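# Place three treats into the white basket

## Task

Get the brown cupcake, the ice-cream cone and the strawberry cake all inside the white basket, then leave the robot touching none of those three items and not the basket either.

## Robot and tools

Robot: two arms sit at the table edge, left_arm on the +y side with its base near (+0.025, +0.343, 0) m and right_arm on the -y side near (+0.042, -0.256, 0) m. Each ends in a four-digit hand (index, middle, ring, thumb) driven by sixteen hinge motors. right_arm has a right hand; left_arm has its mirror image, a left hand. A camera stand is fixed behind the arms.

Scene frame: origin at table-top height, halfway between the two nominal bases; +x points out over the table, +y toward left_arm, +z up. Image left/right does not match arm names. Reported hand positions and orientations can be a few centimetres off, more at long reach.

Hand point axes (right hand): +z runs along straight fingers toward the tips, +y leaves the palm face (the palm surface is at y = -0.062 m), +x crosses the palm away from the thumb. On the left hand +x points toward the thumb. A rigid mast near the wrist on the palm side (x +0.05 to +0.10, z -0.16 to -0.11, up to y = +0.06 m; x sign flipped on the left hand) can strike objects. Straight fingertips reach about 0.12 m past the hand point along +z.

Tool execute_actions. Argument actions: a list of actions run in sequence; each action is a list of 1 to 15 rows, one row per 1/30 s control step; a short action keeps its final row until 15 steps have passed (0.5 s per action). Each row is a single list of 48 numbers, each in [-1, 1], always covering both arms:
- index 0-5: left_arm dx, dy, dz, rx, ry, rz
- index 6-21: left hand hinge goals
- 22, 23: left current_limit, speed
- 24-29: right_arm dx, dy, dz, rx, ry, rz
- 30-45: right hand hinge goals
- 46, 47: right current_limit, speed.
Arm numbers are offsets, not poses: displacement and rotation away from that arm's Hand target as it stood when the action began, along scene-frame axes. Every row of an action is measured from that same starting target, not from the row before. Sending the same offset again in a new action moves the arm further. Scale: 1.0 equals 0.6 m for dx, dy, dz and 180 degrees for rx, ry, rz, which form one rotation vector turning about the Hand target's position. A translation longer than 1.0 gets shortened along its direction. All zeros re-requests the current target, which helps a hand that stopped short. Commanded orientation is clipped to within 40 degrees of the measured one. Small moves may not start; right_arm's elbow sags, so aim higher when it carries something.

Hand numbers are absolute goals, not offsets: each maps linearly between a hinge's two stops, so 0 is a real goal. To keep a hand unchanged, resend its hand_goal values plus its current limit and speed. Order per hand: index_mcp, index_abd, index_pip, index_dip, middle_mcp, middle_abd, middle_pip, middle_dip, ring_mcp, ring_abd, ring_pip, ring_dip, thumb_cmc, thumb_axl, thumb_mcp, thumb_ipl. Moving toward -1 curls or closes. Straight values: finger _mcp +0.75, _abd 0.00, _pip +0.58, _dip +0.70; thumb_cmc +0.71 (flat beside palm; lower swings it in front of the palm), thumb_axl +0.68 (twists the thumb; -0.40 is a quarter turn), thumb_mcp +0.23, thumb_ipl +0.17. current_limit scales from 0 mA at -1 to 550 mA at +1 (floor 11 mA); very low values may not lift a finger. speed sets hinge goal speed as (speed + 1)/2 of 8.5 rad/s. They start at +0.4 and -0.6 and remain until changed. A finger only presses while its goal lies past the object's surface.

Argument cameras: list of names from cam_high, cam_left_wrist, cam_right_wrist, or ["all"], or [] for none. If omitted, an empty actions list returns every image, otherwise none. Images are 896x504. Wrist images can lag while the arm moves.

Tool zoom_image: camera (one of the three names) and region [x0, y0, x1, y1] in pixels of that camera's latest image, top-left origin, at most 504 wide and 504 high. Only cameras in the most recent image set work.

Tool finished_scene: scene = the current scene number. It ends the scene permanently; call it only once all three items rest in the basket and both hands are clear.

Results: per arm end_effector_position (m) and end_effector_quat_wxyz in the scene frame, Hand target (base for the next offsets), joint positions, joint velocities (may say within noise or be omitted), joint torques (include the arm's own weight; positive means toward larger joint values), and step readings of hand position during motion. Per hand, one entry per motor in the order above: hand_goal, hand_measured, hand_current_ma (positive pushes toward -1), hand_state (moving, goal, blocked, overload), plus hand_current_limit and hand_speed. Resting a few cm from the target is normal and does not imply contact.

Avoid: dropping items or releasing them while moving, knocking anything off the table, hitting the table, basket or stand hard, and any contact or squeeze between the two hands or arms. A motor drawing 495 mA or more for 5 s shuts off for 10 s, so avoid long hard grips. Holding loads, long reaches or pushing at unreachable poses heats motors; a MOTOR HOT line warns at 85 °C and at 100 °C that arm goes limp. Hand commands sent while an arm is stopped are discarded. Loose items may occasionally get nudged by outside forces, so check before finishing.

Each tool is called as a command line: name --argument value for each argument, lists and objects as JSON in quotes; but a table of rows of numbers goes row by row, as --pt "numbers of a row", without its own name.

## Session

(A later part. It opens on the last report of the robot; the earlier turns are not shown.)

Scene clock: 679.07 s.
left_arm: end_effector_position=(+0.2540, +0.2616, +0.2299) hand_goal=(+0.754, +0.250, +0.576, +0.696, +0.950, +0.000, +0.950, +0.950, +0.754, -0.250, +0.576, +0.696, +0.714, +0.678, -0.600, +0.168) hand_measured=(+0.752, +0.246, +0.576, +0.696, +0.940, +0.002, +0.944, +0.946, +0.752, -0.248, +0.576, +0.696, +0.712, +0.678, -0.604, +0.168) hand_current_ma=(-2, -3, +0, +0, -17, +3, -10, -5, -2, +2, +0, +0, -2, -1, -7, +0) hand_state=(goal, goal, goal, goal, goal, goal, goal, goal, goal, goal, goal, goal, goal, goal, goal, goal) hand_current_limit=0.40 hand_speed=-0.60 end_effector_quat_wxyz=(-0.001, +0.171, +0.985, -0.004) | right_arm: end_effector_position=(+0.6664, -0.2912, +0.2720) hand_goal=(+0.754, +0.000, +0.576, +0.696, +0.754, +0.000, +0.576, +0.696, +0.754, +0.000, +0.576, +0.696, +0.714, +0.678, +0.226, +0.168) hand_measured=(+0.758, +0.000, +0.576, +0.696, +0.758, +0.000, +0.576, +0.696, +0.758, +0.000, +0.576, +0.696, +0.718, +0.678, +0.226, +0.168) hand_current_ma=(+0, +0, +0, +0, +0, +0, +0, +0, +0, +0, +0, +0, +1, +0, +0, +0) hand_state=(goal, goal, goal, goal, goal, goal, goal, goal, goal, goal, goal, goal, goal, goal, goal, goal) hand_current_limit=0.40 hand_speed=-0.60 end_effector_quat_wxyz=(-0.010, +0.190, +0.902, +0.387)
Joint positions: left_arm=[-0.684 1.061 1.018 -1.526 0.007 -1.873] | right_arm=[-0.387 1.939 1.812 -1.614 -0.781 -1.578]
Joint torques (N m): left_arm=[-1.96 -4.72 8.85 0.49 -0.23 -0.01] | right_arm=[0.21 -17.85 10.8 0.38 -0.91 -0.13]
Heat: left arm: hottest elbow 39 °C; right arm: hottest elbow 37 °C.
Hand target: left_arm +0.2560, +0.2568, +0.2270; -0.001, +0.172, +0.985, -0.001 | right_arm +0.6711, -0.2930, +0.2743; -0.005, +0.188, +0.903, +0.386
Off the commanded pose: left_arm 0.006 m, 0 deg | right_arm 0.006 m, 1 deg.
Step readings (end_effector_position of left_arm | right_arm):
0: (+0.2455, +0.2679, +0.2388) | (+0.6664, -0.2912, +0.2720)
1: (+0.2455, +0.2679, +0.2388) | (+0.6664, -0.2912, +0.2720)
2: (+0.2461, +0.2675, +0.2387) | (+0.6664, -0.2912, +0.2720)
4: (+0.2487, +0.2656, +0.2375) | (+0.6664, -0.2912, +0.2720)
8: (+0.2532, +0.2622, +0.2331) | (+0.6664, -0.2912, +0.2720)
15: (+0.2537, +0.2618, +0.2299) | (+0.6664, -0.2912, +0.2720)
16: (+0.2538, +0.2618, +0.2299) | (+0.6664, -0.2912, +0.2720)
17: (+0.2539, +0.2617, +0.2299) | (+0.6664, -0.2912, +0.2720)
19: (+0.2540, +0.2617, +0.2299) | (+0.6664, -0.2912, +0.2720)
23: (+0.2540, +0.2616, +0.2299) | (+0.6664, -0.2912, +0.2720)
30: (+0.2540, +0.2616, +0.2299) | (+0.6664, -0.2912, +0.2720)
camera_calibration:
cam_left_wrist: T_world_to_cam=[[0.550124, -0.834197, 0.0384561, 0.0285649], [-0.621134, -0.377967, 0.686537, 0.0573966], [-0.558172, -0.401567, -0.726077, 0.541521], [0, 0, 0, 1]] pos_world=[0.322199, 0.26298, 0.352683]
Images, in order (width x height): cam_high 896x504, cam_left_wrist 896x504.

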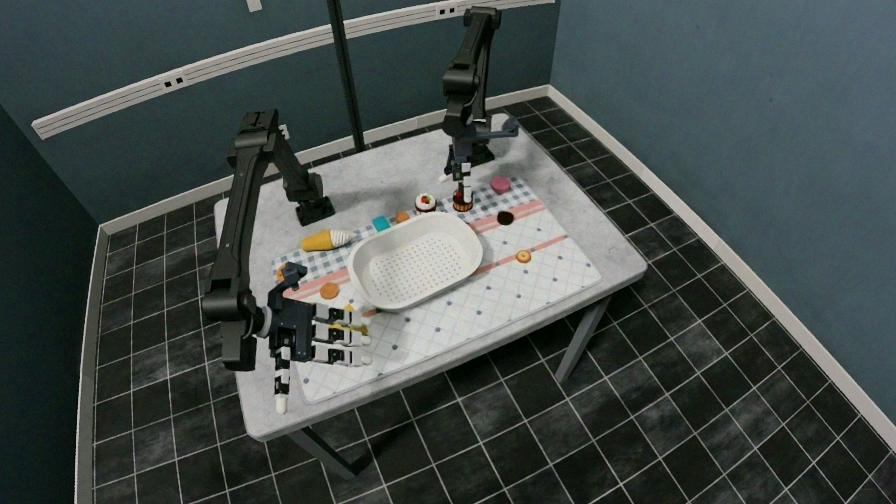

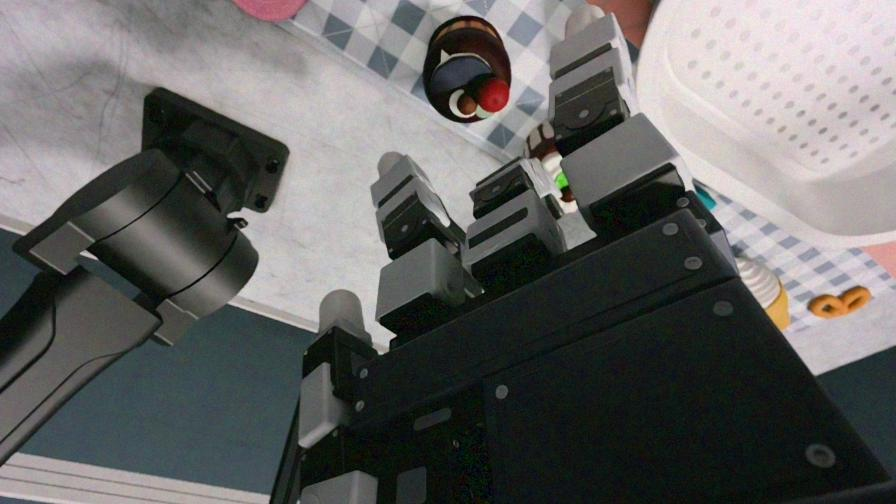

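execute_actions --actions '[[[-0.003,0.006,-0.06,0,0,0,0.754,0.25,0.576,0.696,0.95,0,0.95,0.95,0.754,-0.25,0.576,0.696,0.714,0.678,-0.6,0.168,0.4,-0.6,0,0,0,0,0,0,0.754,0,0.576,0.696,0.754,0,0.576,0.696,0.754,0,0.576,0.696,0.714,0.678,0.226,0.168,0.4,-0.6]],[[0,0,0,0,0,0,0.754,0.25,0.576,0.696,0.95,0,0.95,0.95,0.754,-0.25,0.576,0.696,0.714,0.678,-0.6,0.168,0.4,-0.6,0,0,0,0,0,0,0.754,0,0.576,0.696,0.754,0,0.576,0.696,0.754,0,0.576,0.696,0.714,0.678,0.226,0.168,0.4,-0.6]]]' --cameras '["cam_high","cam_left_wrist"]'

zoom_image --camera "cam_high" --region '[420, 130, 540, 230]'

Scene clock: 704.43 s.
left_arm: end_effector_position=(+0.2505, +0.2643, +0.1921) hand_goal=(+0.754, +0.250, +0.576, +0.696, +0.950, +0.000, +0.950, +0.950, +0.754, -0.250, +0.576, +0.696, +0.714, +0.678, -0.600, +0.168) hand_measured=(+0.752, +0.246, +0.576, +0.696, +0.940, +0.002, +0.944, +0.946, +0.752, -0.248, +0.576, +0.696, +0.712, +0.678, -0.604, +0.168) hand_current_ma=(-2, -3, +0, +0, -17, +2, -10, -5, -2, +2, +0, +0, -2, -1, -6, +0) hand_state=(goal, goal, goal, goal, goal, goal, goal, goal, goal, goal, goal, goal, goal, goal, goal, goal) hand_current_limit=0.40 hand_speed=-0.60 end_effector_quat_wxyz=(-0.003, +0.171, +0.985, -0.002) | right_arm: end_effector_position=(+0.6664, -0.2912, +0.2720) hand_goal=(+0.754, +0.000, +0.576, +0.696, +0.754, +0.000, +0.576, +0.696, +0.754, +0.000, +0.576, +0.696, +0.714, +0.678, +0.226, +0.168) hand_measured=(+0.758, +0.000, +0.576, +0.696, +0.758, +0.000, +0.576, +0.696, +0.758, +0.000, +0.576, +0.696, +0.718, +0.678, +0.226, +0.168) hand_current_ma=(+0, +0, +0, +0, +0, +0, +0, +0, +0, +0, +0, +0, +1, +0, +0, +0) hand_state=(goal, goal, goal, goal, goal, goal, goal, goal, goal, goal, goal, goal, goal, goal, goal, goal) hand_current_limit=0.40 hand_speed=-0.60 end_effector_quat_wxyz=(-0.010, +0.190, +0.902, +0.387)
Joint positions: left_arm=[-0.684 1.062 0.919 -1.431 0.007 -1.873] | right_arm=[-0.387 1.939 1.812 -1.614 -0.781 -1.578]
Joint torques (N m): left_arm=[-1.38 -4.72 9.09 0.5 -0.23 0.05] | right_arm=[0.32 -17.96 10.8 0.43 -0.89 -0.15]
Heat: left arm: hottest elbow 39 °C; right arm: hottest elbow 38 °C.
Hand target: left_arm +0.2542, +0.2605, +0.1909; -0.001, +0.172, +0.985, -0.001 | right_arm +0.6711, -0.2930, +0.2743; -0.005, +0.188, +0.903, +0.386
Off the commanded pose: left_arm 0.005 m, 0 deg | right_arm 0.006 m, 1 deg.
Step readings (end_effector_position of left_arm | right_arm):
0: (+0.2540, +0.2616, +0.2299) | (+0.6664, -0.2912, +0.2720)
1: (+0.2540, +0.2617, +0.2295) | (+0.6664, -0.2912, +0.2720)
2: (+0.2545, +0.2613, +0.2274) | (+0.6664, -0.2912, +0.2720)
4: (+0.2548, +0.2611, +0.2175) | (+0.6664, -0.2912, +0.2720)
8: (+0.2492, +0.2653, +0.1975) | (+0.6664, -0.2912, +0.2720)
15: (+0.2500, +0.2646, +0.1922) | (+0.6664, -0.2912, +0.2720)
16: (+0.2502, +0.2645, +0.1922) | (+0.6664, -0.2912, +0.2720)
17: (+0.2503, +0.2645, +0.1922) | (+0.6664, -0.2912, +0.2720)
19: (+0.2503, +0.2644, +0.1922) | (+0.6664, -0.2912, +0.2720)
23: (+0.2504, +0.2643, +0.1921) | (+0.6664, -0.2912, +0.2720)
30: (+0.2505, +0.2643, +0.1921) | (+0.6664, -0.2912, +0.2720)
camera_calibration:
cam_left_wrist: T_world_to_cam=[[0.550284, -0.83431, 0.0333654, 0.035146], [-0.618174, -0.380215, 0.687967, 0.0815909], [-0.561292, -0.399203, -0.724975, 0.513108], [0, 0, 0, 1]] pos_world=[0.3191, 0.265179, 0.314686]
Images, in order (width x height): cam_high 896x504, cam_left_wrist 896x504.

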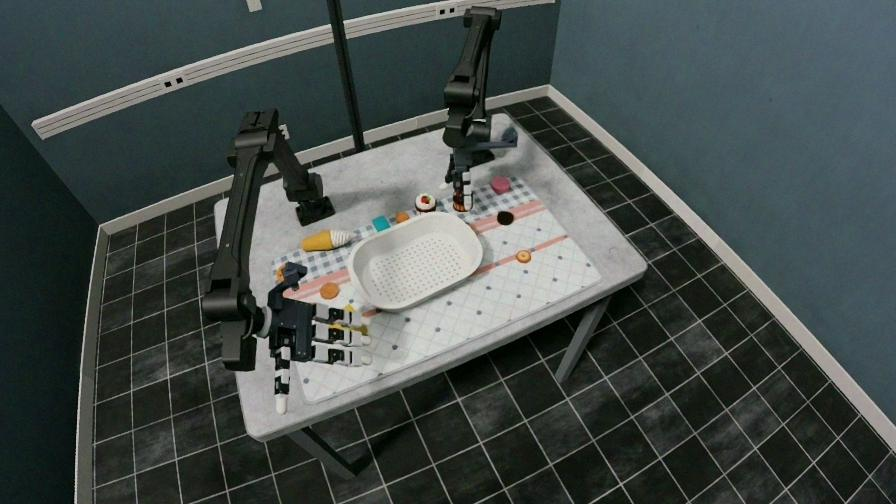

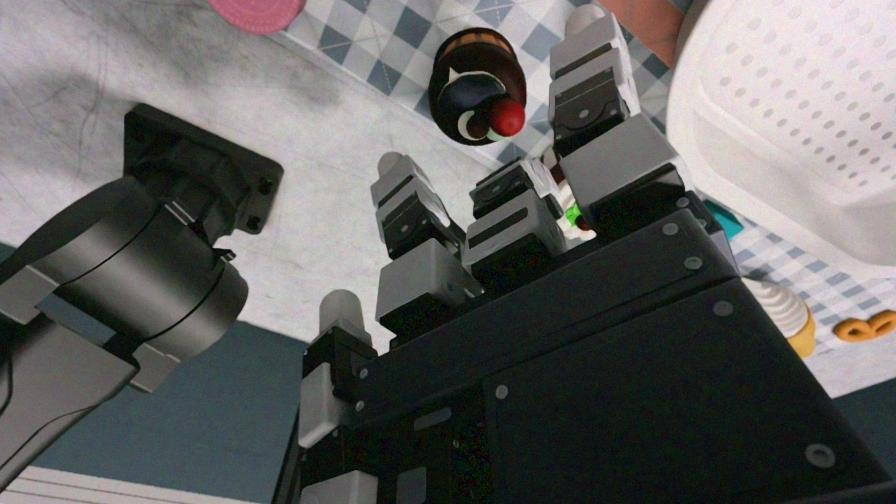

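Scaled by 4.200 from the camera's 896x504 image, which has a finer 1280x720 frame.

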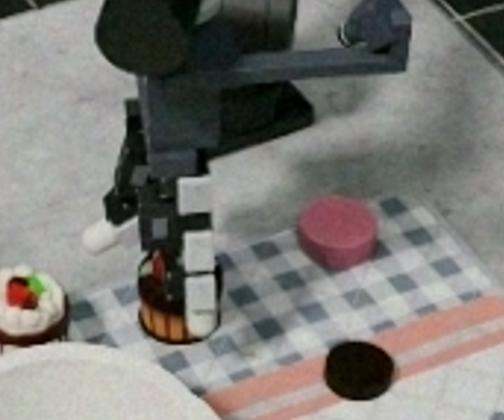

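execute_actions --actions '[[[0,0,-0.05,0,0,0,0.754,0.25,0.576,0.696,0.95,0,0.95,0.95,0.754,-0.25,0.576,0.696,0.714,0.678,-0.6,0.168,0.4,-0.6,0,0,0,0,0,0,0.754,0,0.576,0.696,0.754,0,0.576,0.696,0.754,0,0.576,0.696,0.714,0.678,0.226,0.168,0.4,-0.6]],[[0,0,0,0,0,0,0.754,0.25,0.576,0.696,0.95,0,0.95,0.95,0.754,-0.25,0.576,0.696,0.714,0.678,-0.6,0.168,0.4,-0.6,0,0,0,0,0,0,0.754,0,0.576,0.696,0.754,0,0.576,0.696,0.754,0,0.576,0.696,0.714,0.678,0.226,0.168,0.4,-0.6]]]' --cameras '["cam_high","cam_left_wrist"]'

zoom_image --camera "cam_high" --region '[420, 130, 540, 230]'

Scene clock: 755.87 s.
left_arm: end_effector_position=(+0.2510, +0.2639, +0.1627) hand_goal=(+0.754, +0.250, +0.576, +0.696, +0.950, +0.000, +0.950, +0.950, +0.754, -0.250, +0.576, +0.696, +0.714, +0.678, -0.600, +0.168) hand_measured=(+0.752, +0.246, +0.576, +0.696, +0.940, +0.002, +0.944, +0.946, +0.752, -0.248, +0.576, +0.696, +0.712, +0.678, -0.604, +0.168) hand_current_ma=(-2, -3, +0, +0, -17, +2, -10, -5, -2, +2, +0, +0, -2, -1, -6, +0) hand_state=(goal, goal, goal, goal, goal, goal, goal, goal, goal, goal, goal, goal, goal, goal, goal, goal) hand_current_limit=0.40 hand_speed=-0.60 end_effector_quat_wxyz=(-0.002, +0.171, +0.985, -0.003) | right_arm: end_effector_position=(+0.6664, -0.2912, +0.2720) hand_goal=(+0.754, +0.000, +0.576, +0.696, +0.754, +0.000, +0.576, +0.696, +0.754, +0.000, +0.576, +0.696, +0.714, +0.678, +0.226, +0.168) hand_measured=(+0.758, +0.000, +0.576, +0.696, +0.758, +0.000, +0.576, +0.696, +0.758, +0.000, +0.576, +0.696, +0.718, +0.678, +0.226, +0.168) hand_current_ma=(+0, +0, +0, +0, +0, +0, +0, +0, +0, +0, +0, +0, +1, +0, +0, +0) hand_state=(goal, goal, goal, goal, goal, goal, goal, goal, goal, goal, goal, goal, goal, goal, goal, goal) hand_current_limit=0.40 hand_speed=-0.60 end_effector_quat_wxyz=(-0.010, +0.190, +0.902, +0.387)
Joint positions: left_arm=[-0.684 1.079 0.852 -1.346 0.007 -1.873] | right_arm=[-0.387 1.939 1.812 -1.614 -0.781 -1.578]
Joint torques (N m): left_arm=[-1.38 -4.78 8.81 0.49 -0.23 0.05] | right_arm=[0.38 -17.9 10.78 0.4 -0.9 -0.13]
Heat: left arm: hottest elbow 38 °C; right arm: hottest elbow 38 °C.
Hand target: left_arm +0.2541, +0.2605, +0.1610; -0.001, +0.172, +0.985, -0.001 | right_arm +0.6711, -0.2930, +0.2743; -0.005, +0.188, +0.903, +0.386
Off the commanded pose: left_arm 0.005 m, 0 deg | right_arm 0.006 m, 1 deg.
Step readings (end_effector_position of left_arm | right_arm):
0: (+0.2505, +0.2643, +0.1921) | (+0.6664, -0.2912, +0.2720)
1: (+0.2505, +0.2643, +0.1920) | (+0.6664, -0.2912, +0.2720)
2: (+0.2512, +0.2638, +0.1908) | (+0.6664, -0.2912, +0.2720)
4: (+0.2525, +0.2627, +0.1839) | (+0.6664, -0.2912, +0.2720)
8: (+0.2497, +0.2649, +0.1689) | (+0.6664, -0.2912, +0.2720)
15: (+0.2506, +0.2642, +0.1627) | (+0.6664, -0.2912, +0.2720)
16: (+0.2508, +0.2641, +0.1627) | (+0.6664, -0.2912, +0.2720)
17: (+0.2509, +0.2640, +0.1627) | (+0.6664, -0.2912, +0.2720)
19: (+0.2510, +0.2639, +0.1627) | (+0.6664, -0.2912, +0.2720)
23: (+0.2510, +0.2639, +0.1627) | (+0.6664, -0.2912, +0.2720)
30: (+0.2510, +0.2639, +0.1627) | (+0.6664, -0.2912, +0.2720)
camera_calibration:
cam_left_wrist: T_world_to_cam=[[0.550278, -0.83427, 0.0344632, 0.0352798], [-0.618794, -0.379745, 0.687668, 0.102172], [-0.560613, -0.399734, -0.725207, 0.491944], [0, 0, 0, 1]] pos_world=[0.3196, 0.264879, 0.285285]
Images, in order (width x height): cam_high 896x504, cam_left_wrist 896x504.

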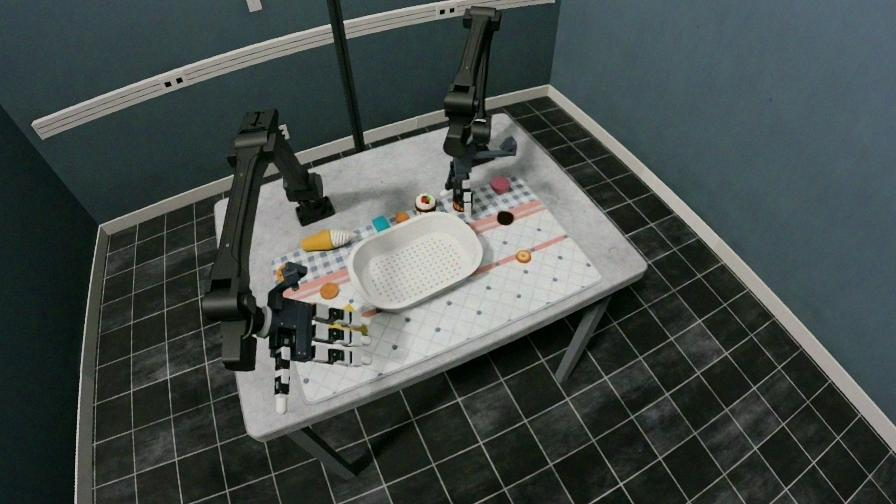

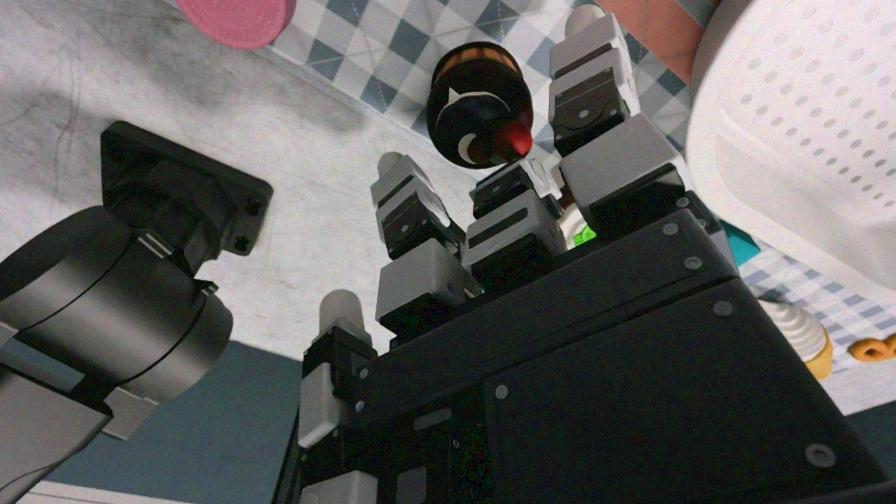

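Scaled by 4.200 from the camera's 896x504 image, which has a finer 1280x720 frame.

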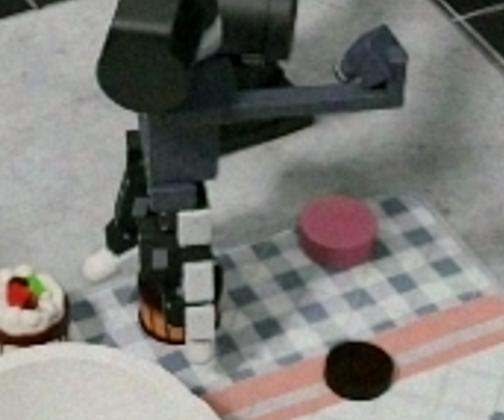

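execute_actions --actions '[[[0,0,-0.028,0,0,0,0.754,0.25,0.576,0.696,0.95,0,0.95,0.95,0.754,-0.25,0.576,0.696,0.714,0.678,-0.6,0.168,0.4,-0.6,0,0,0,0,0,0,0.754,0,0.576,0.696,0.754,0,0.576,0.696,0.754,0,0.576,0.696,0.714,0.678,0.226,0.168,0.4,-0.6]],[[0,0,0,0,0,0,0.754,0.25,0.576,0.696,0.95,0,0.95,0.95,0.754,-0.25,0.576,0.696,0.714,0.678,-0.6,0.168,0.4,-0.6,0,0,0,0,0,0,0.754,0,0.576,0.696,0.754,0,0.576,0.696,0.754,0,0.576,0.696,0.714,0.678,0.226,0.168,0.4,-0.6]]]' --cameras '["cam_high","cam_left_wrist"]'

zoom_image --camera "cam_high" --region '[420, 130, 540, 230]'

Scene clock: 771.43 s.
left_arm: end_effector_position=(+0.2523, +0.2629, +0.1485) hand_goal=(+0.754, +0.250, +0.576, +0.696, +0.950, +0.000, +0.950, +0.950, +0.754, -0.250, +0.576, +0.696, +0.714, +0.678, -0.600, +0.168) hand_measured=(+0.752, +0.246, +0.576, +0.696, +0.954, +0.002, +0.950, +0.946, +0.752, -0.248, +0.576, +0.696, +0.712, +0.678, -0.604, +0.168) hand_current_ma=(-2, -3, +0, +0, +6, +1, +0, -5, -2, +2, +0, +0, -2, -1, -6, +0) hand_state=(goal, goal, goal, goal, goal, goal, goal, goal, goal, goal, goal, goal, goal, goal, goal, goal) hand_current_limit=0.40 hand_speed=-0.60 end_effector_quat_wxyz=(+0.001, +0.171, +0.985, -0.004) | right_arm: end_effector_position=(+0.6664, -0.2912, +0.2720) hand_goal=(+0.754, +0.000, +0.576, +0.696, +0.754, +0.000, +0.576, +0.696, +0.754, +0.000, +0.576, +0.696, +0.714, +0.678, +0.226, +0.168) hand_measured=(+0.758, +0.000, +0.576, +0.696, +0.758, +0.000, +0.576, +0.696, +0.758, +0.000, +0.576, +0.696, +0.718, +0.678, +0.226, +0.168) hand_current_ma=(+0, +0, +0, +0, +0, +0, +0, +0, +0, +0, +0, +0, +1, +0, +0, +0) hand_state=(goal, goal, goal, goal, goal, goal, goal, goal, goal, goal, goal, goal, goal, goal, goal, goal) hand_current_limit=0.40 hand_speed=-0.60 end_effector_quat_wxyz=(-0.010, +0.190, +0.902, +0.387)
Joint positions: left_arm=[-0.684 1.088 0.821 -1.298 0.007 -1.873] | right_arm=[-0.387 1.939 1.812 -1.614 -0.781 -1.578]
Joint torques (N m): left_arm=[-1.38 -4.48 8.27 0.57 -0.23 0.05] | right_arm=[0.38 -17.9 10.77 0.43 -0.9 -0.13]
Heat: left arm: hottest elbow 38 °C; right arm: hottest elbow 38 °C.
Hand target: left_arm +0.2542, +0.2605, +0.1442; -0.001, +0.172, +0.985, -0.001 | right_arm +0.6711, -0.2930, +0.2743; -0.005, +0.188, +0.903, +0.386
Off the commanded pose: left_arm 0.005 m, 1 deg | right_arm 0.006 m, 1 deg.
Step readings (end_effector_position of left_arm | right_arm):
0: (+0.2510, +0.2639, +0.1627) | (+0.6664, -0.2912, +0.2720)
1: (+0.2511, +0.2638, +0.1626) | (+0.6664, -0.2912, +0.2720)
2: (+0.2515, +0.2635, +0.1619) | (+0.6664, -0.2912, +0.2720)
4: (+0.2525, +0.2628, +0.1584) | (+0.6664, -0.2912, +0.2720)
8: (+0.2521, +0.2631, +0.1513) | (+0.6664, -0.2912, +0.2720)
15: (+0.2522, +0.2630, +0.1486) | (+0.6664, -0.2912, +0.2720)
16: (+0.2522, +0.2630, +0.1485) | (+0.6664, -0.2912, +0.2720)
17: (+0.2522, +0.2630, +0.1485) | (+0.6664, -0.2912, +0.2720)
19: (+0.2522, +0.2630, +0.1485) | (+0.6664, -0.2912, +0.2720)
23: (+0.2523, +0.2629, +0.1485) | (+0.6664, -0.2912, +0.2720)
30: (+0.2523, +0.2629, +0.1485) | (+0.6664, -0.2912, +0.2720)
camera_calibration:
cam_left_wrist: T_world_to_cam=[[0.549971, -0.834128, 0.0419792, 0.0331649], [-0.623195, -0.376395, 0.685532, 0.112855], [-0.556021, -0.403184, -0.726831, 0.482009], [0, 0, 0, 1]] pos_world=[0.320098, 0.26448, 0.271581]
Images, in order (width x height): cam_high 896x504, cam_left_wrist 896x504.

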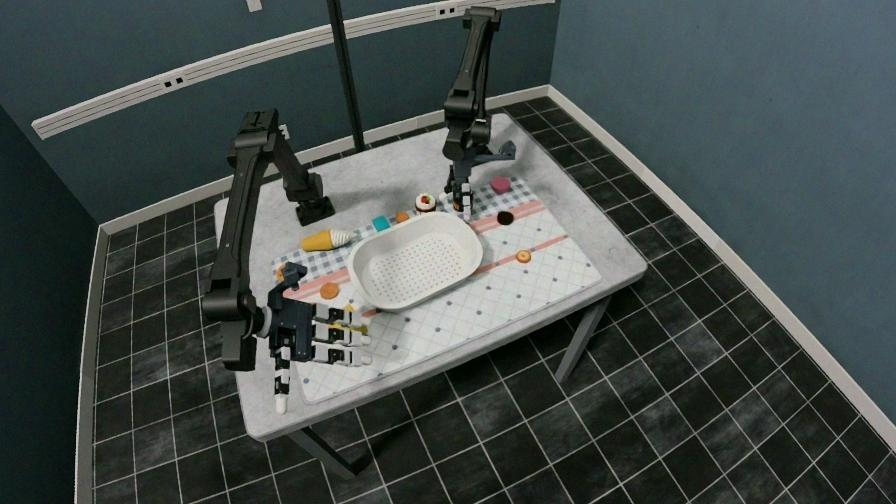

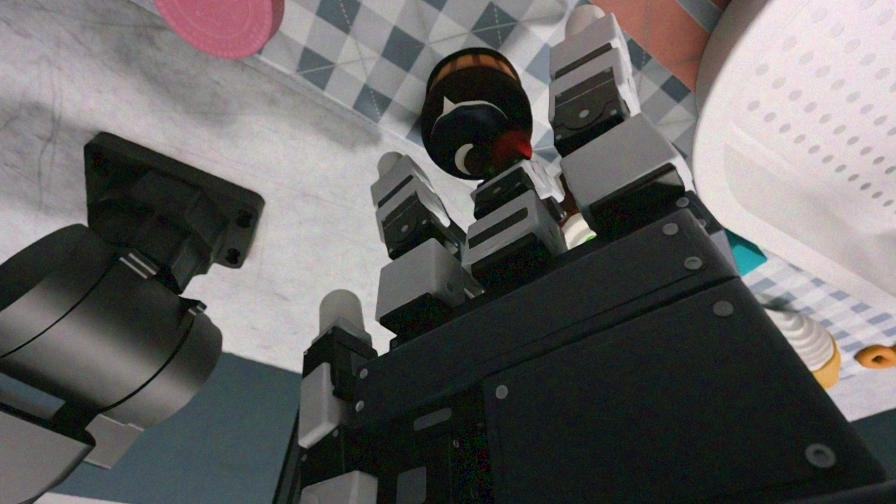

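Scaled by 4.200 from the camera's 896x504 image, which has a finer 1280x720 frame.

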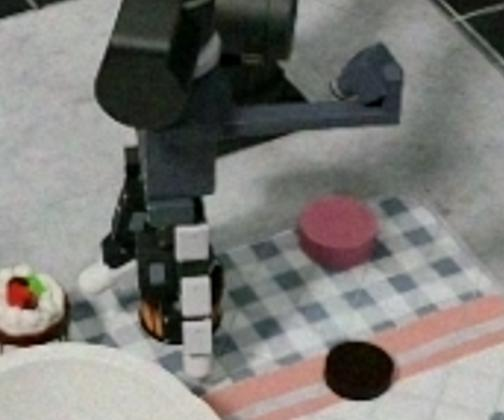

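execute_actions --actions '[[[0,0,0,0,0,0,0.754,0.0,0.576,0.696,0.95,0,0.95,0.95,0.754,0.0,0.576,0.696,0.714,0.678,-0.6,0.168,0.4,-0.8,0,0,0,0,0,0,0.754,0,0.576,0.696,0.754,0,0.576,0.696,0.754,0,0.576,0.696,0.714,0.678,0.226,0.168,0.4,-0.6]],[[0,0,0,0,0,0,0.754,-0.15,0.576,0.696,0.95,0,0.95,0.95,0.754,0.15,0.576,0.696,0.714,0.678,-0.6,0.168,0.4,-0.8,0,0,0,0,0,0,0.754,0,0.576,0.696,0.754,0,0.576,0.696,0.754,0,0.576,0.696,0.714,0.678,0.226,0.168,0.4,-0.6]]]' --cameras '["cam_high","cam_left_wrist"]'

zoom_image --camera "cam_high" --region '[420, 130, 540, 230]'

Scene clock: 787.10 s.
left_arm: end_effector_position=(+0.2521, +0.2632, +0.1479) hand_goal=(+0.754, -0.150, +0.576, +0.696, +0.950, +0.000, +0.950, +0.950, +0.754, +0.150, +0.576, +0.696, +0.714, +0.678, -0.600, +0.168) hand_measured=(+0.752, +0.038, +0.576, +0.696, +0.950, +0.002, +0.950, +0.946, +0.752, -0.020, +0.576, +0.696, +0.712, +0.678, -0.604, +0.168) hand_current_ma=(-2, +385, +0, +0, +1, +1, +0, -5, -2, -385, +0, +0, -2, -1, -6, +0) hand_state=(goal, blocked, goal, goal, goal, goal, goal, goal, goal, blocked, goal, goal, goal, goal, goal, goal) hand_current_limit=0.40 hand_speed=-0.80 end_effector_quat_wxyz=(+0.001, +0.171, +0.985, -0.004) | right_arm: end_effector_position=(+0.6664, -0.2912, +0.2720) hand_goal=(+0.754, +0.000, +0.576, +0.696, +0.754, +0.000, +0.576, +0.696, +0.754, +0.000, +0.576, +0.696, +0.714, +0.678, +0.226, +0.168) hand_measured=(+0.758, +0.000, +0.576, +0.696, +0.758, +0.000, +0.576, +0.696, +0.758, +0.000, +0.576, +0.696, +0.718, +0.678, +0.226, +0.168) hand_current_ma=(+0, +0, +0, +0, +0, +0, +0, +0, +0, +0, +0, +0, +1, +0, +0, +0) hand_state=(goal, goal, goal, goal, goal, goal, goal, goal, goal, goal, goal, goal, goal, goal, goal, goal) hand_current_limit=0.40 hand_speed=-0.60 end_effector_quat_wxyz=(-0.010, +0.190, +0.902, +0.387)
Joint positions: left_arm=[-0.684 1.088 0.82 -1.297 0.007 -1.873] | right_arm=[-0.387 1.939 1.812 -1.614 -0.781 -1.578]
Joint torques (N m): left_arm=[-1.38 -4.54 8.38 0.54 -0.23 0.05] | right_arm=[0.32 -17.9 10.81 0.39 -0.89 -0.13]
Heat: left arm: hottest elbow 38 °C; right arm: hottest elbow 38 °C.
Hand target: left_arm +0.2541, +0.2606, +0.1441; -0.001, +0.172, +0.985, -0.001 | right_arm +0.6711, -0.2930, +0.2743; -0.005, +0.188, +0.903, +0.386
Off the commanded pose: left_arm 0.005 m, 0 deg | right_arm 0.006 m, 1 deg.
Step readings (end_effector_position of left_arm | right_arm):
0: (+0.2523, +0.2629, +0.1485) | (+0.6664, -0.2912, +0.2720)
1: (+0.2523, +0.2629, +0.1485) | (+0.6664, -0.2912, +0.2720)
2: (+0.2523, +0.2629, +0.1485) | (+0.6664, -0.2912, +0.2720)
4: (+0.2523, +0.2629, +0.1485) | (+0.6664, -0.2912, +0.2720)
8: (+0.2522, +0.2630, +0.1483) | (+0.6664, -0.2912, +0.2720)
15: (+0.2520, +0.2632, +0.1479) | (+0.6664, -0.2912, +0.2720)
16: (+0.2520, +0.2632, +0.1479) | (+0.6664, -0.2912, +0.2720)
17: (+0.2520, +0.2632, +0.1479) | (+0.6664, -0.2912, +0.2720)
19: (+0.2521, +0.2632, +0.1479) | (+0.6664, -0.2912, +0.2720)
23: (+0.2521, +0.2632, +0.1479) | (+0.6664, -0.2912, +0.2720)
30: (+0.2521, +0.2632, +0.1479) | (+0.6664, -0.2912, +0.2720)
camera_calibration:
cam_left_wrist: T_world_to_cam=[[0.550041, -0.83414, 0.0408051, 0.0337655], [-0.62274, -0.377105, 0.685556, 0.113253], [-0.556462, -0.402495, -0.726876, 0.481514], [0, 0, 0, 1]] pos_world=[0.319898, 0.26468, 0.270982]
Images, in order (width x height): cam_high 896x504, cam_left_wrist 896x504.

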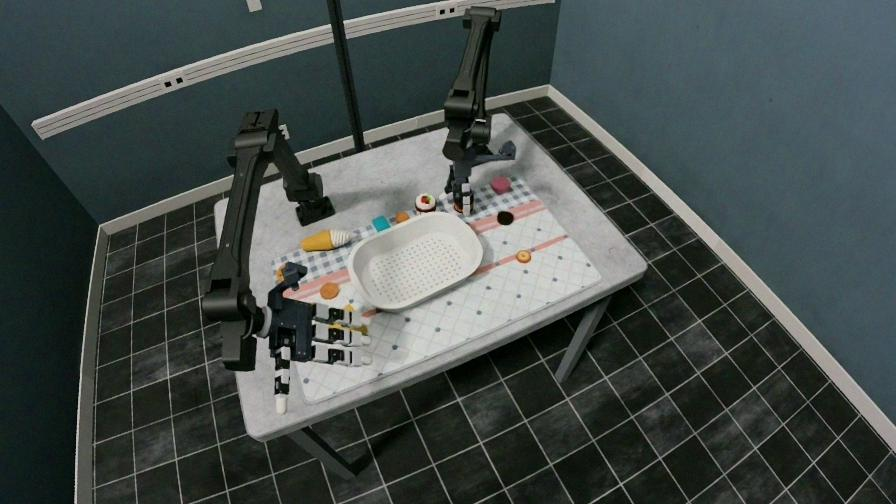

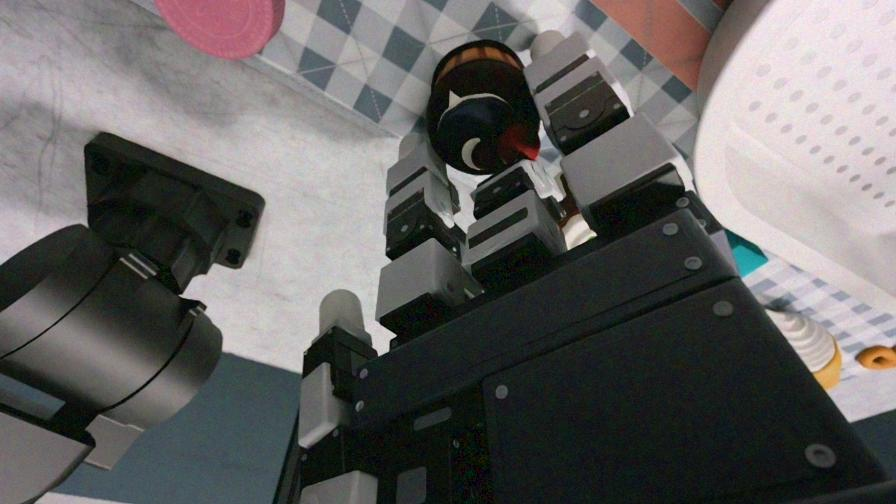

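Scaled by 4.200 from the camera's 896x504 image, which has a finer 1280x720 frame.

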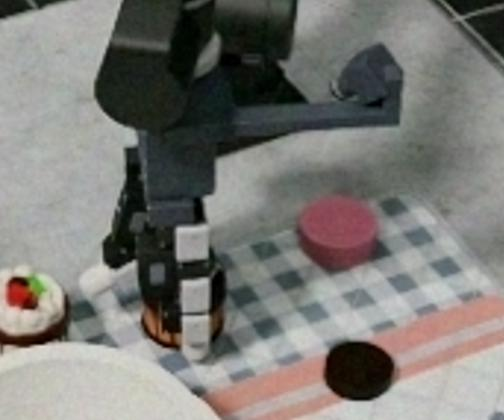

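execute_actions --actions '[[[0,0,0.08,0,0,0,0.754,-0.15,0.576,0.696,0.95,0,0.95,0.95,0.754,0.15,0.576,0.696,0.714,0.678,-0.6,0.168,0.4,-0.8,0,0,0,0,0,0,0.754,0,0.576,0.696,0.754,0,0.576,0.696,0.754,0,0.576,0.696,0.714,0.678,0.226,0.168,0.4,-0.6]]]' --cameras '["cam_high","cam_left_wrist"]'

zoom_image --camera "cam_high" --region '[420, 130, 540, 230]'

Scene clock: 795.57 s.
left_arm: end_effector_position=(+0.2440, +0.2694, +0.1717) hand_goal=(+0.754, -0.150, +0.576, +0.696, +0.950, +0.000, +0.950, +0.950, +0.754, +0.150, +0.576, +0.696, +0.714, +0.678, -0.600, +0.168) hand_measured=(+0.752, +0.038, +0.576, +0.696, +0.950, +0.002, +0.950, +0.946, +0.752, -0.020, +0.576, +0.696, +0.712, +0.678, -0.604, +0.168) hand_current_ma=(-2, +385, +0, +0, +0, +1, +0, -5, -2, -385, +0, +0, -2, -1, -6, +0) hand_state=(goal, blocked, goal, goal, goal, goal, goal, goal, goal, blocked, goal, goal, goal, goal, goal, goal) hand_current_limit=0.40 hand_speed=-0.80 end_effector_quat_wxyz=(-0.027, +0.171, +0.985, +0.010) | right_arm: end_effector_position=(+0.6664, -0.2912, +0.2720) hand_goal=(+0.754, +0.000, +0.576, +0.696, +0.754, +0.000, +0.576, +0.696, +0.754, +0.000, +0.576, +0.696, +0.714, +0.678, +0.226, +0.168) hand_measured=(+0.758, +0.000, +0.576, +0.696, +0.758, +0.000, +0.576, +0.696, +0.758, +0.000, +0.576, +0.696, +0.718, +0.678, +0.226, +0.168) hand_current_ma=(+0, +0, +0, +0, +0, +0, +0, +0, +0, +0, +0, +0, +1, +0, +0, +0) hand_state=(goal, goal, goal, goal, goal, goal, goal, goal, goal, goal, goal, goal, goal, goal, goal, goal) hand_current_limit=0.40 hand_speed=-0.60 end_effector_quat_wxyz=(-0.010, +0.190, +0.902, +0.387)
Joint positions: left_arm=[-0.684 1.088 0.875 -1.414 0.006 -1.873] | right_arm=[-0.387 1.939 1.812 -1.614 -0.781 -1.578]
Joint torques (N m): left_arm=[-1.32 -7.24 12.63 -0.38 -0.19 0.05] | right_arm=[0.26 -17.96 10.74 0.38 -0.9 -0.12]
Heat: left arm: hottest elbow 38 °C; right arm: hottest elbow 38 °C.
Hand target: left_arm +0.2542, +0.2605, +0.1922; -0.001, +0.172, +0.985, -0.001 | right_arm +0.6711, -0.2930, +0.2743; -0.005, +0.188, +0.903, +0.386
Off the commanded pose: left_arm 0.024 m, 3 deg | right_arm 0.006 m, 1 deg.
Step readings (end_effector_position of left_arm | right_arm):
0: (+0.2521, +0.2632, +0.1479) | (+0.6664, -0.2912, +0.2720)
1: (+0.2521, +0.2632, +0.1479) | (+0.6664, -0.2912, +0.2720)
2: (+0.2508, +0.2641, +0.1482) | (+0.6664, -0.2912, +0.2720)
4: (+0.2468, +0.2673, +0.1515) | (+0.6664, -0.2912, +0.2720)
8: (+0.2420, +0.2709, +0.1618) | (+0.6664, -0.2912, +0.2720)
15: (+0.2448, +0.2688, +0.1713) | (+0.6664, -0.2912, +0.2720)
camera_calibration:
cam_left_wrist: T_world_to_cam=[[0.550563, -0.834605, -0.0177231, 0.0525528], [-0.588822, -0.403302, 0.700455, 0.0905197], [-0.591751, -0.375209, -0.713477, 0.495727], [0, 0, 0, 1]] pos_world=[0.317713, 0.266369, 0.291216]
Images, in order (width x height): cam_high 896x504, cam_left_wrist 896x504.

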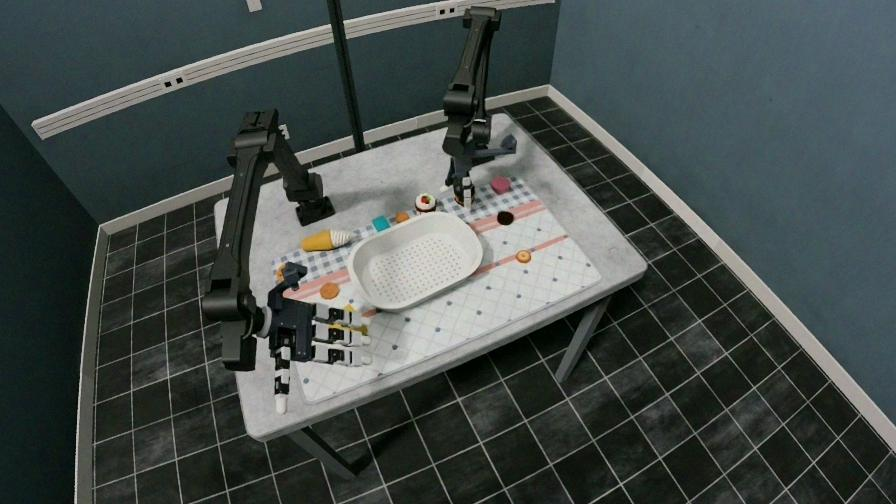

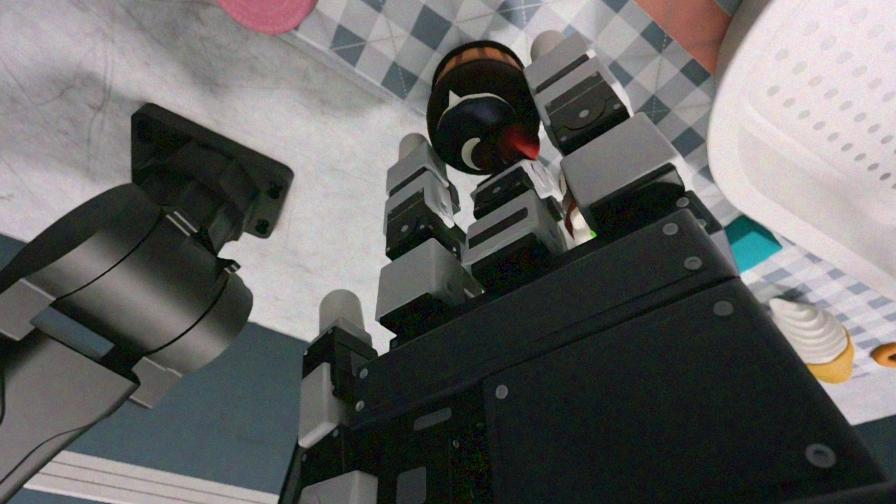

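Scaled by 4.200 from the camera's 896x504 image, which has a finer 1280x720 frame.

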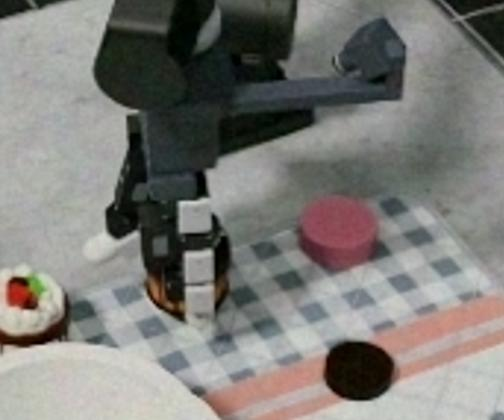

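execute_actions --actions '[[[0,0,0.08,0,0,0,0.754,-0.15,0.576,0.696,0.95,0,0.95,0.95,0.754,0.15,0.576,0.696,0.714,0.678,-0.6,0.168,0.4,-0.8,0,0,0,0,0,0,0.754,0,0.576,0.696,0.754,0,0.576,0.696,0.754,0,0.576,0.696,0.714,0.678,0.226,0.168,0.4,-0.6]],[[0,0,0.08,0,0,0,0.754,-0.15,0.576,0.696,0.95,0,0.95,0.95,0.754,0.15,0.576,0.696,0.714,0.678,-0.6,0.168,0.4,-0.8,0,0,0,0,0,0,0.754,0,0.576,0.696,0.754,0,0.576,0.696,0.754,0,0.576,0.696,0.714,0.678,0.226,0.168,0.4,-0.6]],[[0.078,-0.057,0,0,0,0,0.754,-0.15,0.576,0.696,0.95,0,0.95,0.95,0.754,0.15,0.576,0.696,0.714,0.678,-0.6,0.168,0.4,-0.8,0,0,0,0,0,0,0.754,0,0.576,0.696,0.754,0,0.576,0.696,0.754,0,0.576,0.696,0.714,0.678,0.226,0.168,0.4,-0.6]],[[0.078,-0.057,0,0,0,0,0.754,-0.15,0.576,0.696,0.95,0,0.95,0.95,0.754,0.15,0.576,0.696,0.714,0.678,-0.6,0.168,0.4,-0.8,0,0,0,0,0,0,0.754,0,0.576,0.696,0.754,0,0.576,0.696,0.754,0,0.576,0.696,0.714,0.678,0.226,0.168,0.4,-0.6]]]' --cameras '["cam_high","cam_left_wrist"]'

Scene clock: 849.80 s.
left_arm: end_effector_position=(+0.3361, +0.2001, +0.2726) hand_goal=(+0.754, -0.150, +0.576, +0.696, +0.950, +0.000, +0.950, +0.950, +0.754, +0.150, +0.576, +0.696, +0.714, +0.678, -0.600, +0.168) hand_measured=(+0.750, +0.038, +0.576, +0.696, +0.950, +0.000, +0.950, +0.946, +0.752, -0.018, +0.576, +0.696, +0.712, +0.678, -0.602, +0.168) hand_current_ma=(-4, +385, +0, +0, +0, +1, +0, -5, -2, -385, +0, +0, -2, -1, -4, +0) hand_state=(goal, blocked, goal, goal, goal, goal, goal, goal, goal, blocked, goal, goal, goal, goal, goal, goal) hand_current_limit=0.40 hand_speed=-0.80 end_effector_quat_wxyz=(-0.020, +0.171, +0.985, +0.007) | right_arm: end_effector_position=(+0.6664, -0.2912, +0.2720) hand_goal=(+0.754, +0.000, +0.576, +0.696, +0.754, +0.000, +0.576, +0.696, +0.754, +0.000, +0.576, +0.696, +0.714, +0.678, +0.226, +0.168) hand_measured=(+0.758, +0.000, +0.576, +0.696, +0.758, +0.000, +0.576, +0.696, +0.758, +0.000, +0.576, +0.696, +0.718, +0.678, +0.226, +0.168) hand_current_ma=(+0, +0, +0, +0, +0, +0, +0, +0, +0, +0, +0, +0, +1, +0, +0, +0) hand_state=(goal, goal, goal, goal, goal, goal, goal, goal, goal, goal, goal, goal, goal, goal, goal, goal) hand_current_limit=0.40 hand_speed=-0.60 end_effector_quat_wxyz=(-0.010, +0.190, +0.902, +0.387)
Joint positions: left_arm=[-0.684 1.362 1.37 -1.622 0.005 -1.873] | right_arm=[-0.387 1.939 1.812 -1.614 -0.781 -1.578]
Joint torques (N m): left_arm=[-0.85 -10.34 13.16 -0.08 -0.19 0.1] | right_arm=[0.26 -17.96 10.82 0.39 -0.89 -0.13]
Heat: left arm: hottest elbow 41 °C; right arm: hottest elbow 38 °C.
Hand target: left_arm +0.3477, +0.1921, +0.2882; -0.001, +0.172, +0.985, -0.001 | right_arm +0.6711, -0.2930, +0.2743; -0.005, +0.188, +0.903, +0.386
Off the commanded pose: left_arm 0.021 m, 2 deg | right_arm 0.006 m, 1 deg.
Step readings (end_effector_position of left_arm | right_arm):
0: (+0.2440, +0.2694, +0.1717) | (+0.6664, -0.2912, +0.2720)
1: (+0.2439, +0.2695, +0.1719) | (+0.6664, -0.2912, +0.2720)
2: (+0.2431, +0.2701, +0.1738) | (+0.6664, -0.2912, +0.2720)
4: (+0.2413, +0.2715, +0.1832) | (+0.6664, -0.2912, +0.2720)
8: (+0.2445, +0.2691, +0.2063) | (+0.6664, -0.2912, +0.2720)
15: (+0.2472, +0.2670, +0.2210) | (+0.6664, -0.2912, +0.2720)
16: (+0.2467, +0.2674, +0.2213) | (+0.6664, -0.2912, +0.2720)
17: (+0.2456, +0.2682, +0.2232) | (+0.6664, -0.2912, +0.2720)
19: (+0.2431, +0.2702, +0.2329) | (+0.6664, -0.2912, +0.2720)
23: (+0.2463, +0.2678, +0.2571) | (+0.6664, -0.2912, +0.2720)
30: (+0.2483, +0.2663, +0.2696) | (+0.6664, -0.2912, +0.2720)
31: (+0.2481, +0.2664, +0.2698) | (+0.6664, -0.2912, +0.2720)
32: (+0.2492, +0.2656, +0.2705) | (+0.6664, -0.2912, +0.2720)
34: (+0.2562, +0.2604, +0.2739) | (+0.6664, -0.2912, +0.2720)
38: (+0.2795, +0.2428, +0.2761) | (+0.6664, -0.2912, +0.2720)
45: (+0.2886, +0.2359, +0.2699) | (+0.6664, -0.2912, +0.2720)
46: (+0.2889, +0.2357, +0.2704) | (+0.6664, -0.2912, +0.2720)
47: (+0.2907, +0.2344, +0.2714) | (+0.6664, -0.2912, +0.2720)
49: (+0.2996, +0.2277, +0.2758) | (+0.6664, -0.2912, +0.2720)
53: (+0.3253, +0.2083, +0.2787) | (+0.6664, -0.2912, +0.2720)
60: (+0.3347, +0.2012, +0.2703) | (+0.6664, -0.2912, +0.2720)
camera_calibration:
cam_left_wrist: T_world_to_cam=[[0.550676, -0.834705, -0.00486199, -0.0577982], [-0.596695, -0.397714, 0.696978, 0.0486422], [-0.583705, -0.380908, -0.717076, 0.595604], [0, 0, 0, 1]] pos_world=[0.40851, 0.197971, 0.392909]
Images, in order (width x height): cam_high 896x504, cam_left_wrist 896x504.

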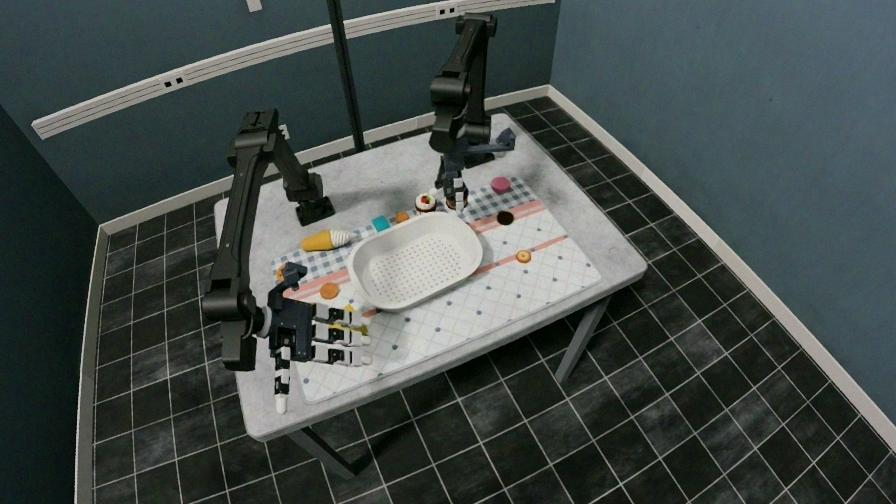

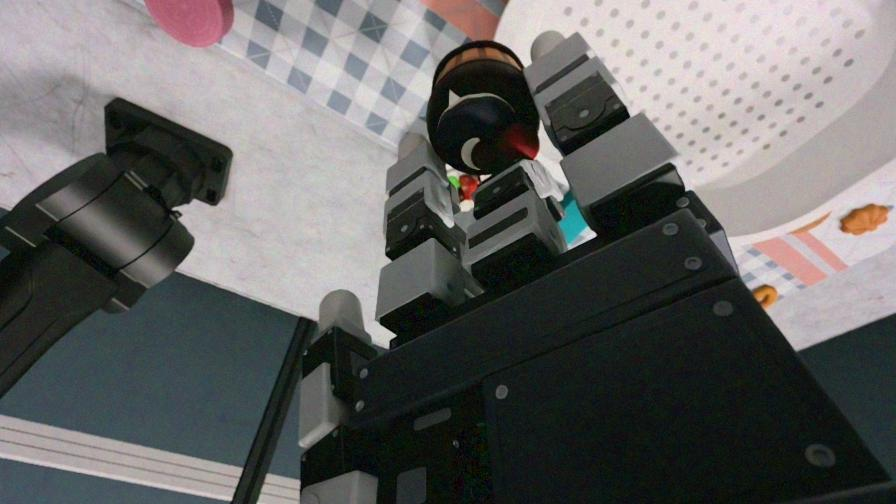

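execute_actions --actions '[[[0.079,-0.057,0,0,0,0,0.754,-0.15,0.576,0.696,0.95,0,0.95,0.95,0.754,0.15,0.576,0.696,0.714,0.678,-0.6,0.168,0.4,-0.8,0,0,0,0,0,0,0.754,0,0.576,0.696,0.754,0,0.576,0.696,0.754,0,0.576,0.696,0.714,0.678,0.226,0.168,0.4,-0.6]],[[0.079,-0.057,0,0,0,0,0.754,-0.15,0.576,0.696,0.95,0,0.95,0.95,0.754,0.15,0.576,0.696,0.714,0.678,-0.6,0.168,0.4,-0.8,0,0,0,0,0,0,0.754,0,0.576,0.696,0.754,0,0.576,0.696,0.754,0,0.576,0.696,0.714,0.678,0.226,0.168,0.4,-0.6]]]' --cameras '["cam_high","cam_left_wrist"]'

zoom_image --camera "cam_high" --region '[340, 150, 540, 320]'

Scene clock: 861.30 s.
left_arm: end_effector_position=(+0.4313, +0.1287, +0.2751) hand_goal=(+0.754, -0.150, +0.576, +0.696, +0.950, +0.000, +0.950, +0.950, +0.754, +0.150, +0.576, +0.696, +0.714, +0.678, -0.600, +0.168) hand_measured=(+0.750, +0.038, +0.576, +0.696, +0.950, +0.000, +0.950, +0.946, +0.752, -0.018, +0.576, +0.696, +0.712, +0.678, -0.602, +0.168) hand_current_ma=(-6, +385, +0, +0, -1, +0, +0, -5, -1, -385, +0, +0, -2, -1, -3, +0) hand_state=(goal, blocked, goal, goal, goal, goal, goal, goal, goal, blocked, goal, goal, goal, goal, goal, goal) hand_current_limit=0.40 hand_speed=-0.80 end_effector_quat_wxyz=(-0.015, +0.171, +0.985, +0.005) | right_arm: end_effector_position=(+0.6664, -0.2912, +0.2720) hand_goal=(+0.754, +0.000, +0.576, +0.696, +0.754, +0.000, +0.576, +0.696, +0.754, +0.000, +0.576, +0.696, +0.714, +0.678, +0.226, +0.168) hand_measured=(+0.758, +0.000, +0.576, +0.696, +0.758, +0.000, +0.576, +0.696, +0.758, +0.000, +0.576, +0.696, +0.718, +0.678, +0.226, +0.168) hand_current_ma=(+0, +0, +0, +0, +0, +0, +0, +0, +0, +0, +0, +0, +1, +0, +0, +0) hand_state=(goal, goal, goal, goal, goal, goal, goal, goal, goal, goal, goal, goal, goal, goal, goal, goal) hand_current_limit=0.40 hand_speed=-0.60 end_effector_quat_wxyz=(-0.010, +0.190, +0.902, +0.387)
Joint positions: left_arm=[-0.684 1.668 1.722 -1.656 0.004 -1.873] | right_arm=[-0.387 1.939 1.812 -1.614 -0.781 -1.578]
Joint torques (N m): left_arm=[-0.44 -15.21 13.14 -0.31 -0.16 0.14] | right_arm=[0.32 -17.96 10.77 0.4 -0.9 -0.12]
Heat: left arm: hottest elbow 43 °C; right arm: hottest elbow 38 °C.
Hand target: left_arm +0.4426, +0.1238, +0.2882; -0.001, +0.172, +0.985, -0.001 | right_arm +0.6711, -0.2930, +0.2743; -0.005, +0.188, +0.903, +0.386
Off the commanded pose: left_arm 0.018 m, 2 deg | right_arm 0.006 m, 1 deg.
Step readings (end_effector_position of left_arm | right_arm):
0: (+0.3361, +0.2001, +0.2726) | (+0.6664, -0.2912, +0.2720)
1: (+0.3364, +0.1999, +0.2729) | (+0.6664, -0.2912, +0.2720)
2: (+0.3380, +0.1987, +0.2737) | (+0.6664, -0.2912, +0.2720)
4: (+0.3474, +0.1917, +0.2778) | (+0.6664, -0.2912, +0.2720)
8: (+0.3724, +0.1729, +0.2805) | (+0.6664, -0.2912, +0.2720)
15: (+0.3820, +0.1656, +0.2698) | (+0.6664, -0.2912, +0.2720)
16: (+0.3824, +0.1653, +0.2700) | (+0.6664, -0.2912, +0.2720)
17: (+0.3843, +0.1639, +0.2714) | (+0.6664, -0.2912, +0.2720)
19: (+0.3945, +0.1563, +0.2772) | (+0.6664, -0.2912, +0.2720)
23: (+0.4212, +0.1363, +0.2828) | (+0.6664, -0.2912, +0.2720)
30: (+0.4301, +0.1296, +0.2719) | (+0.6664, -0.2912, +0.2720)
camera_calibration:
cam_left_wrist: T_world_to_cam=[[0.550597, -0.834748, 0.00623298, -0.172907], [-0.603967, -0.393197, 0.693268, 0.0788654], [-0.576253, -0.385475, -0.720653, 0.624157], [0, 0, 0, 1]] pos_world=[0.502507, 0.127273, 0.396204]
Images, in order (width x height): cam_high 896x504, cam_left_wrist 896x504.

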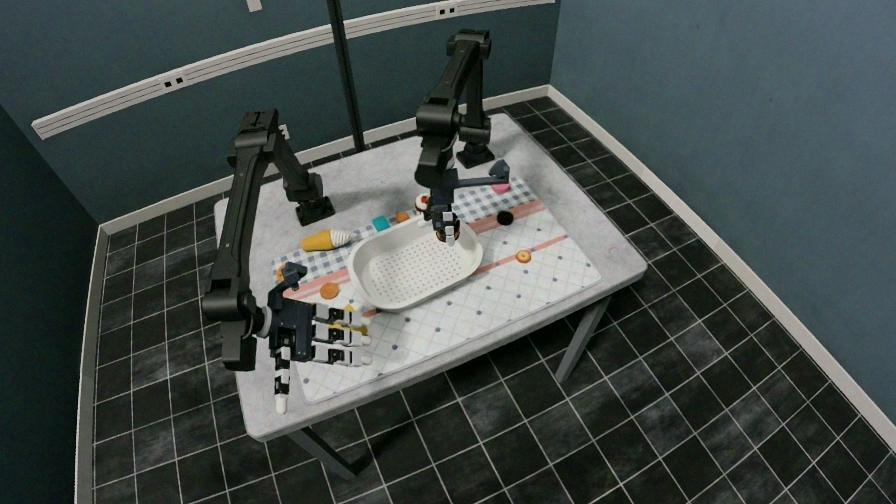

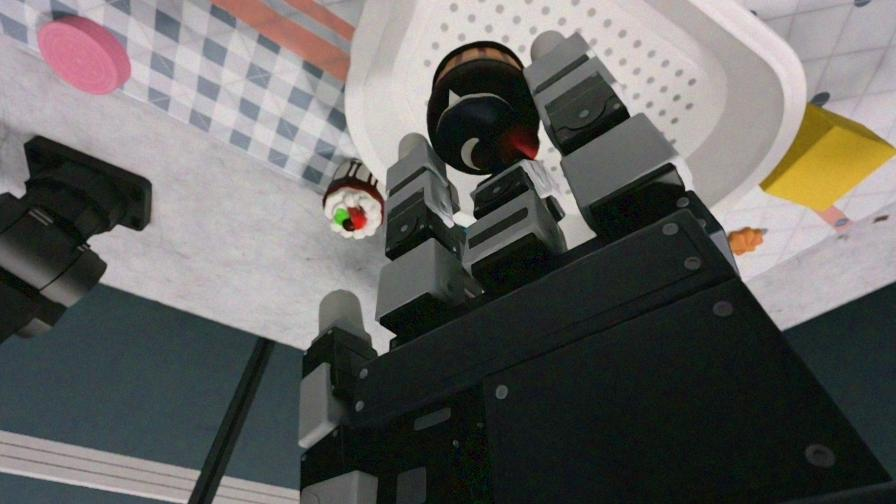

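Scaled by 2.520 from the camera's 896x504 image, which has a finer 1280x720 frame.

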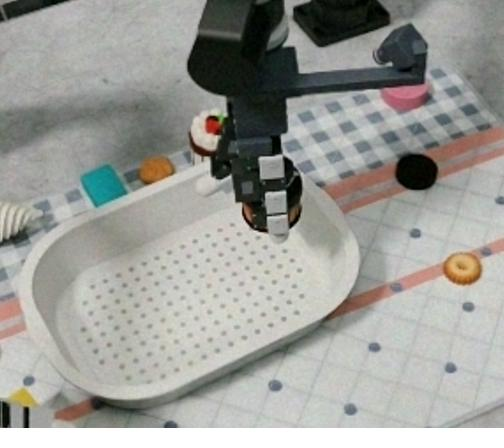

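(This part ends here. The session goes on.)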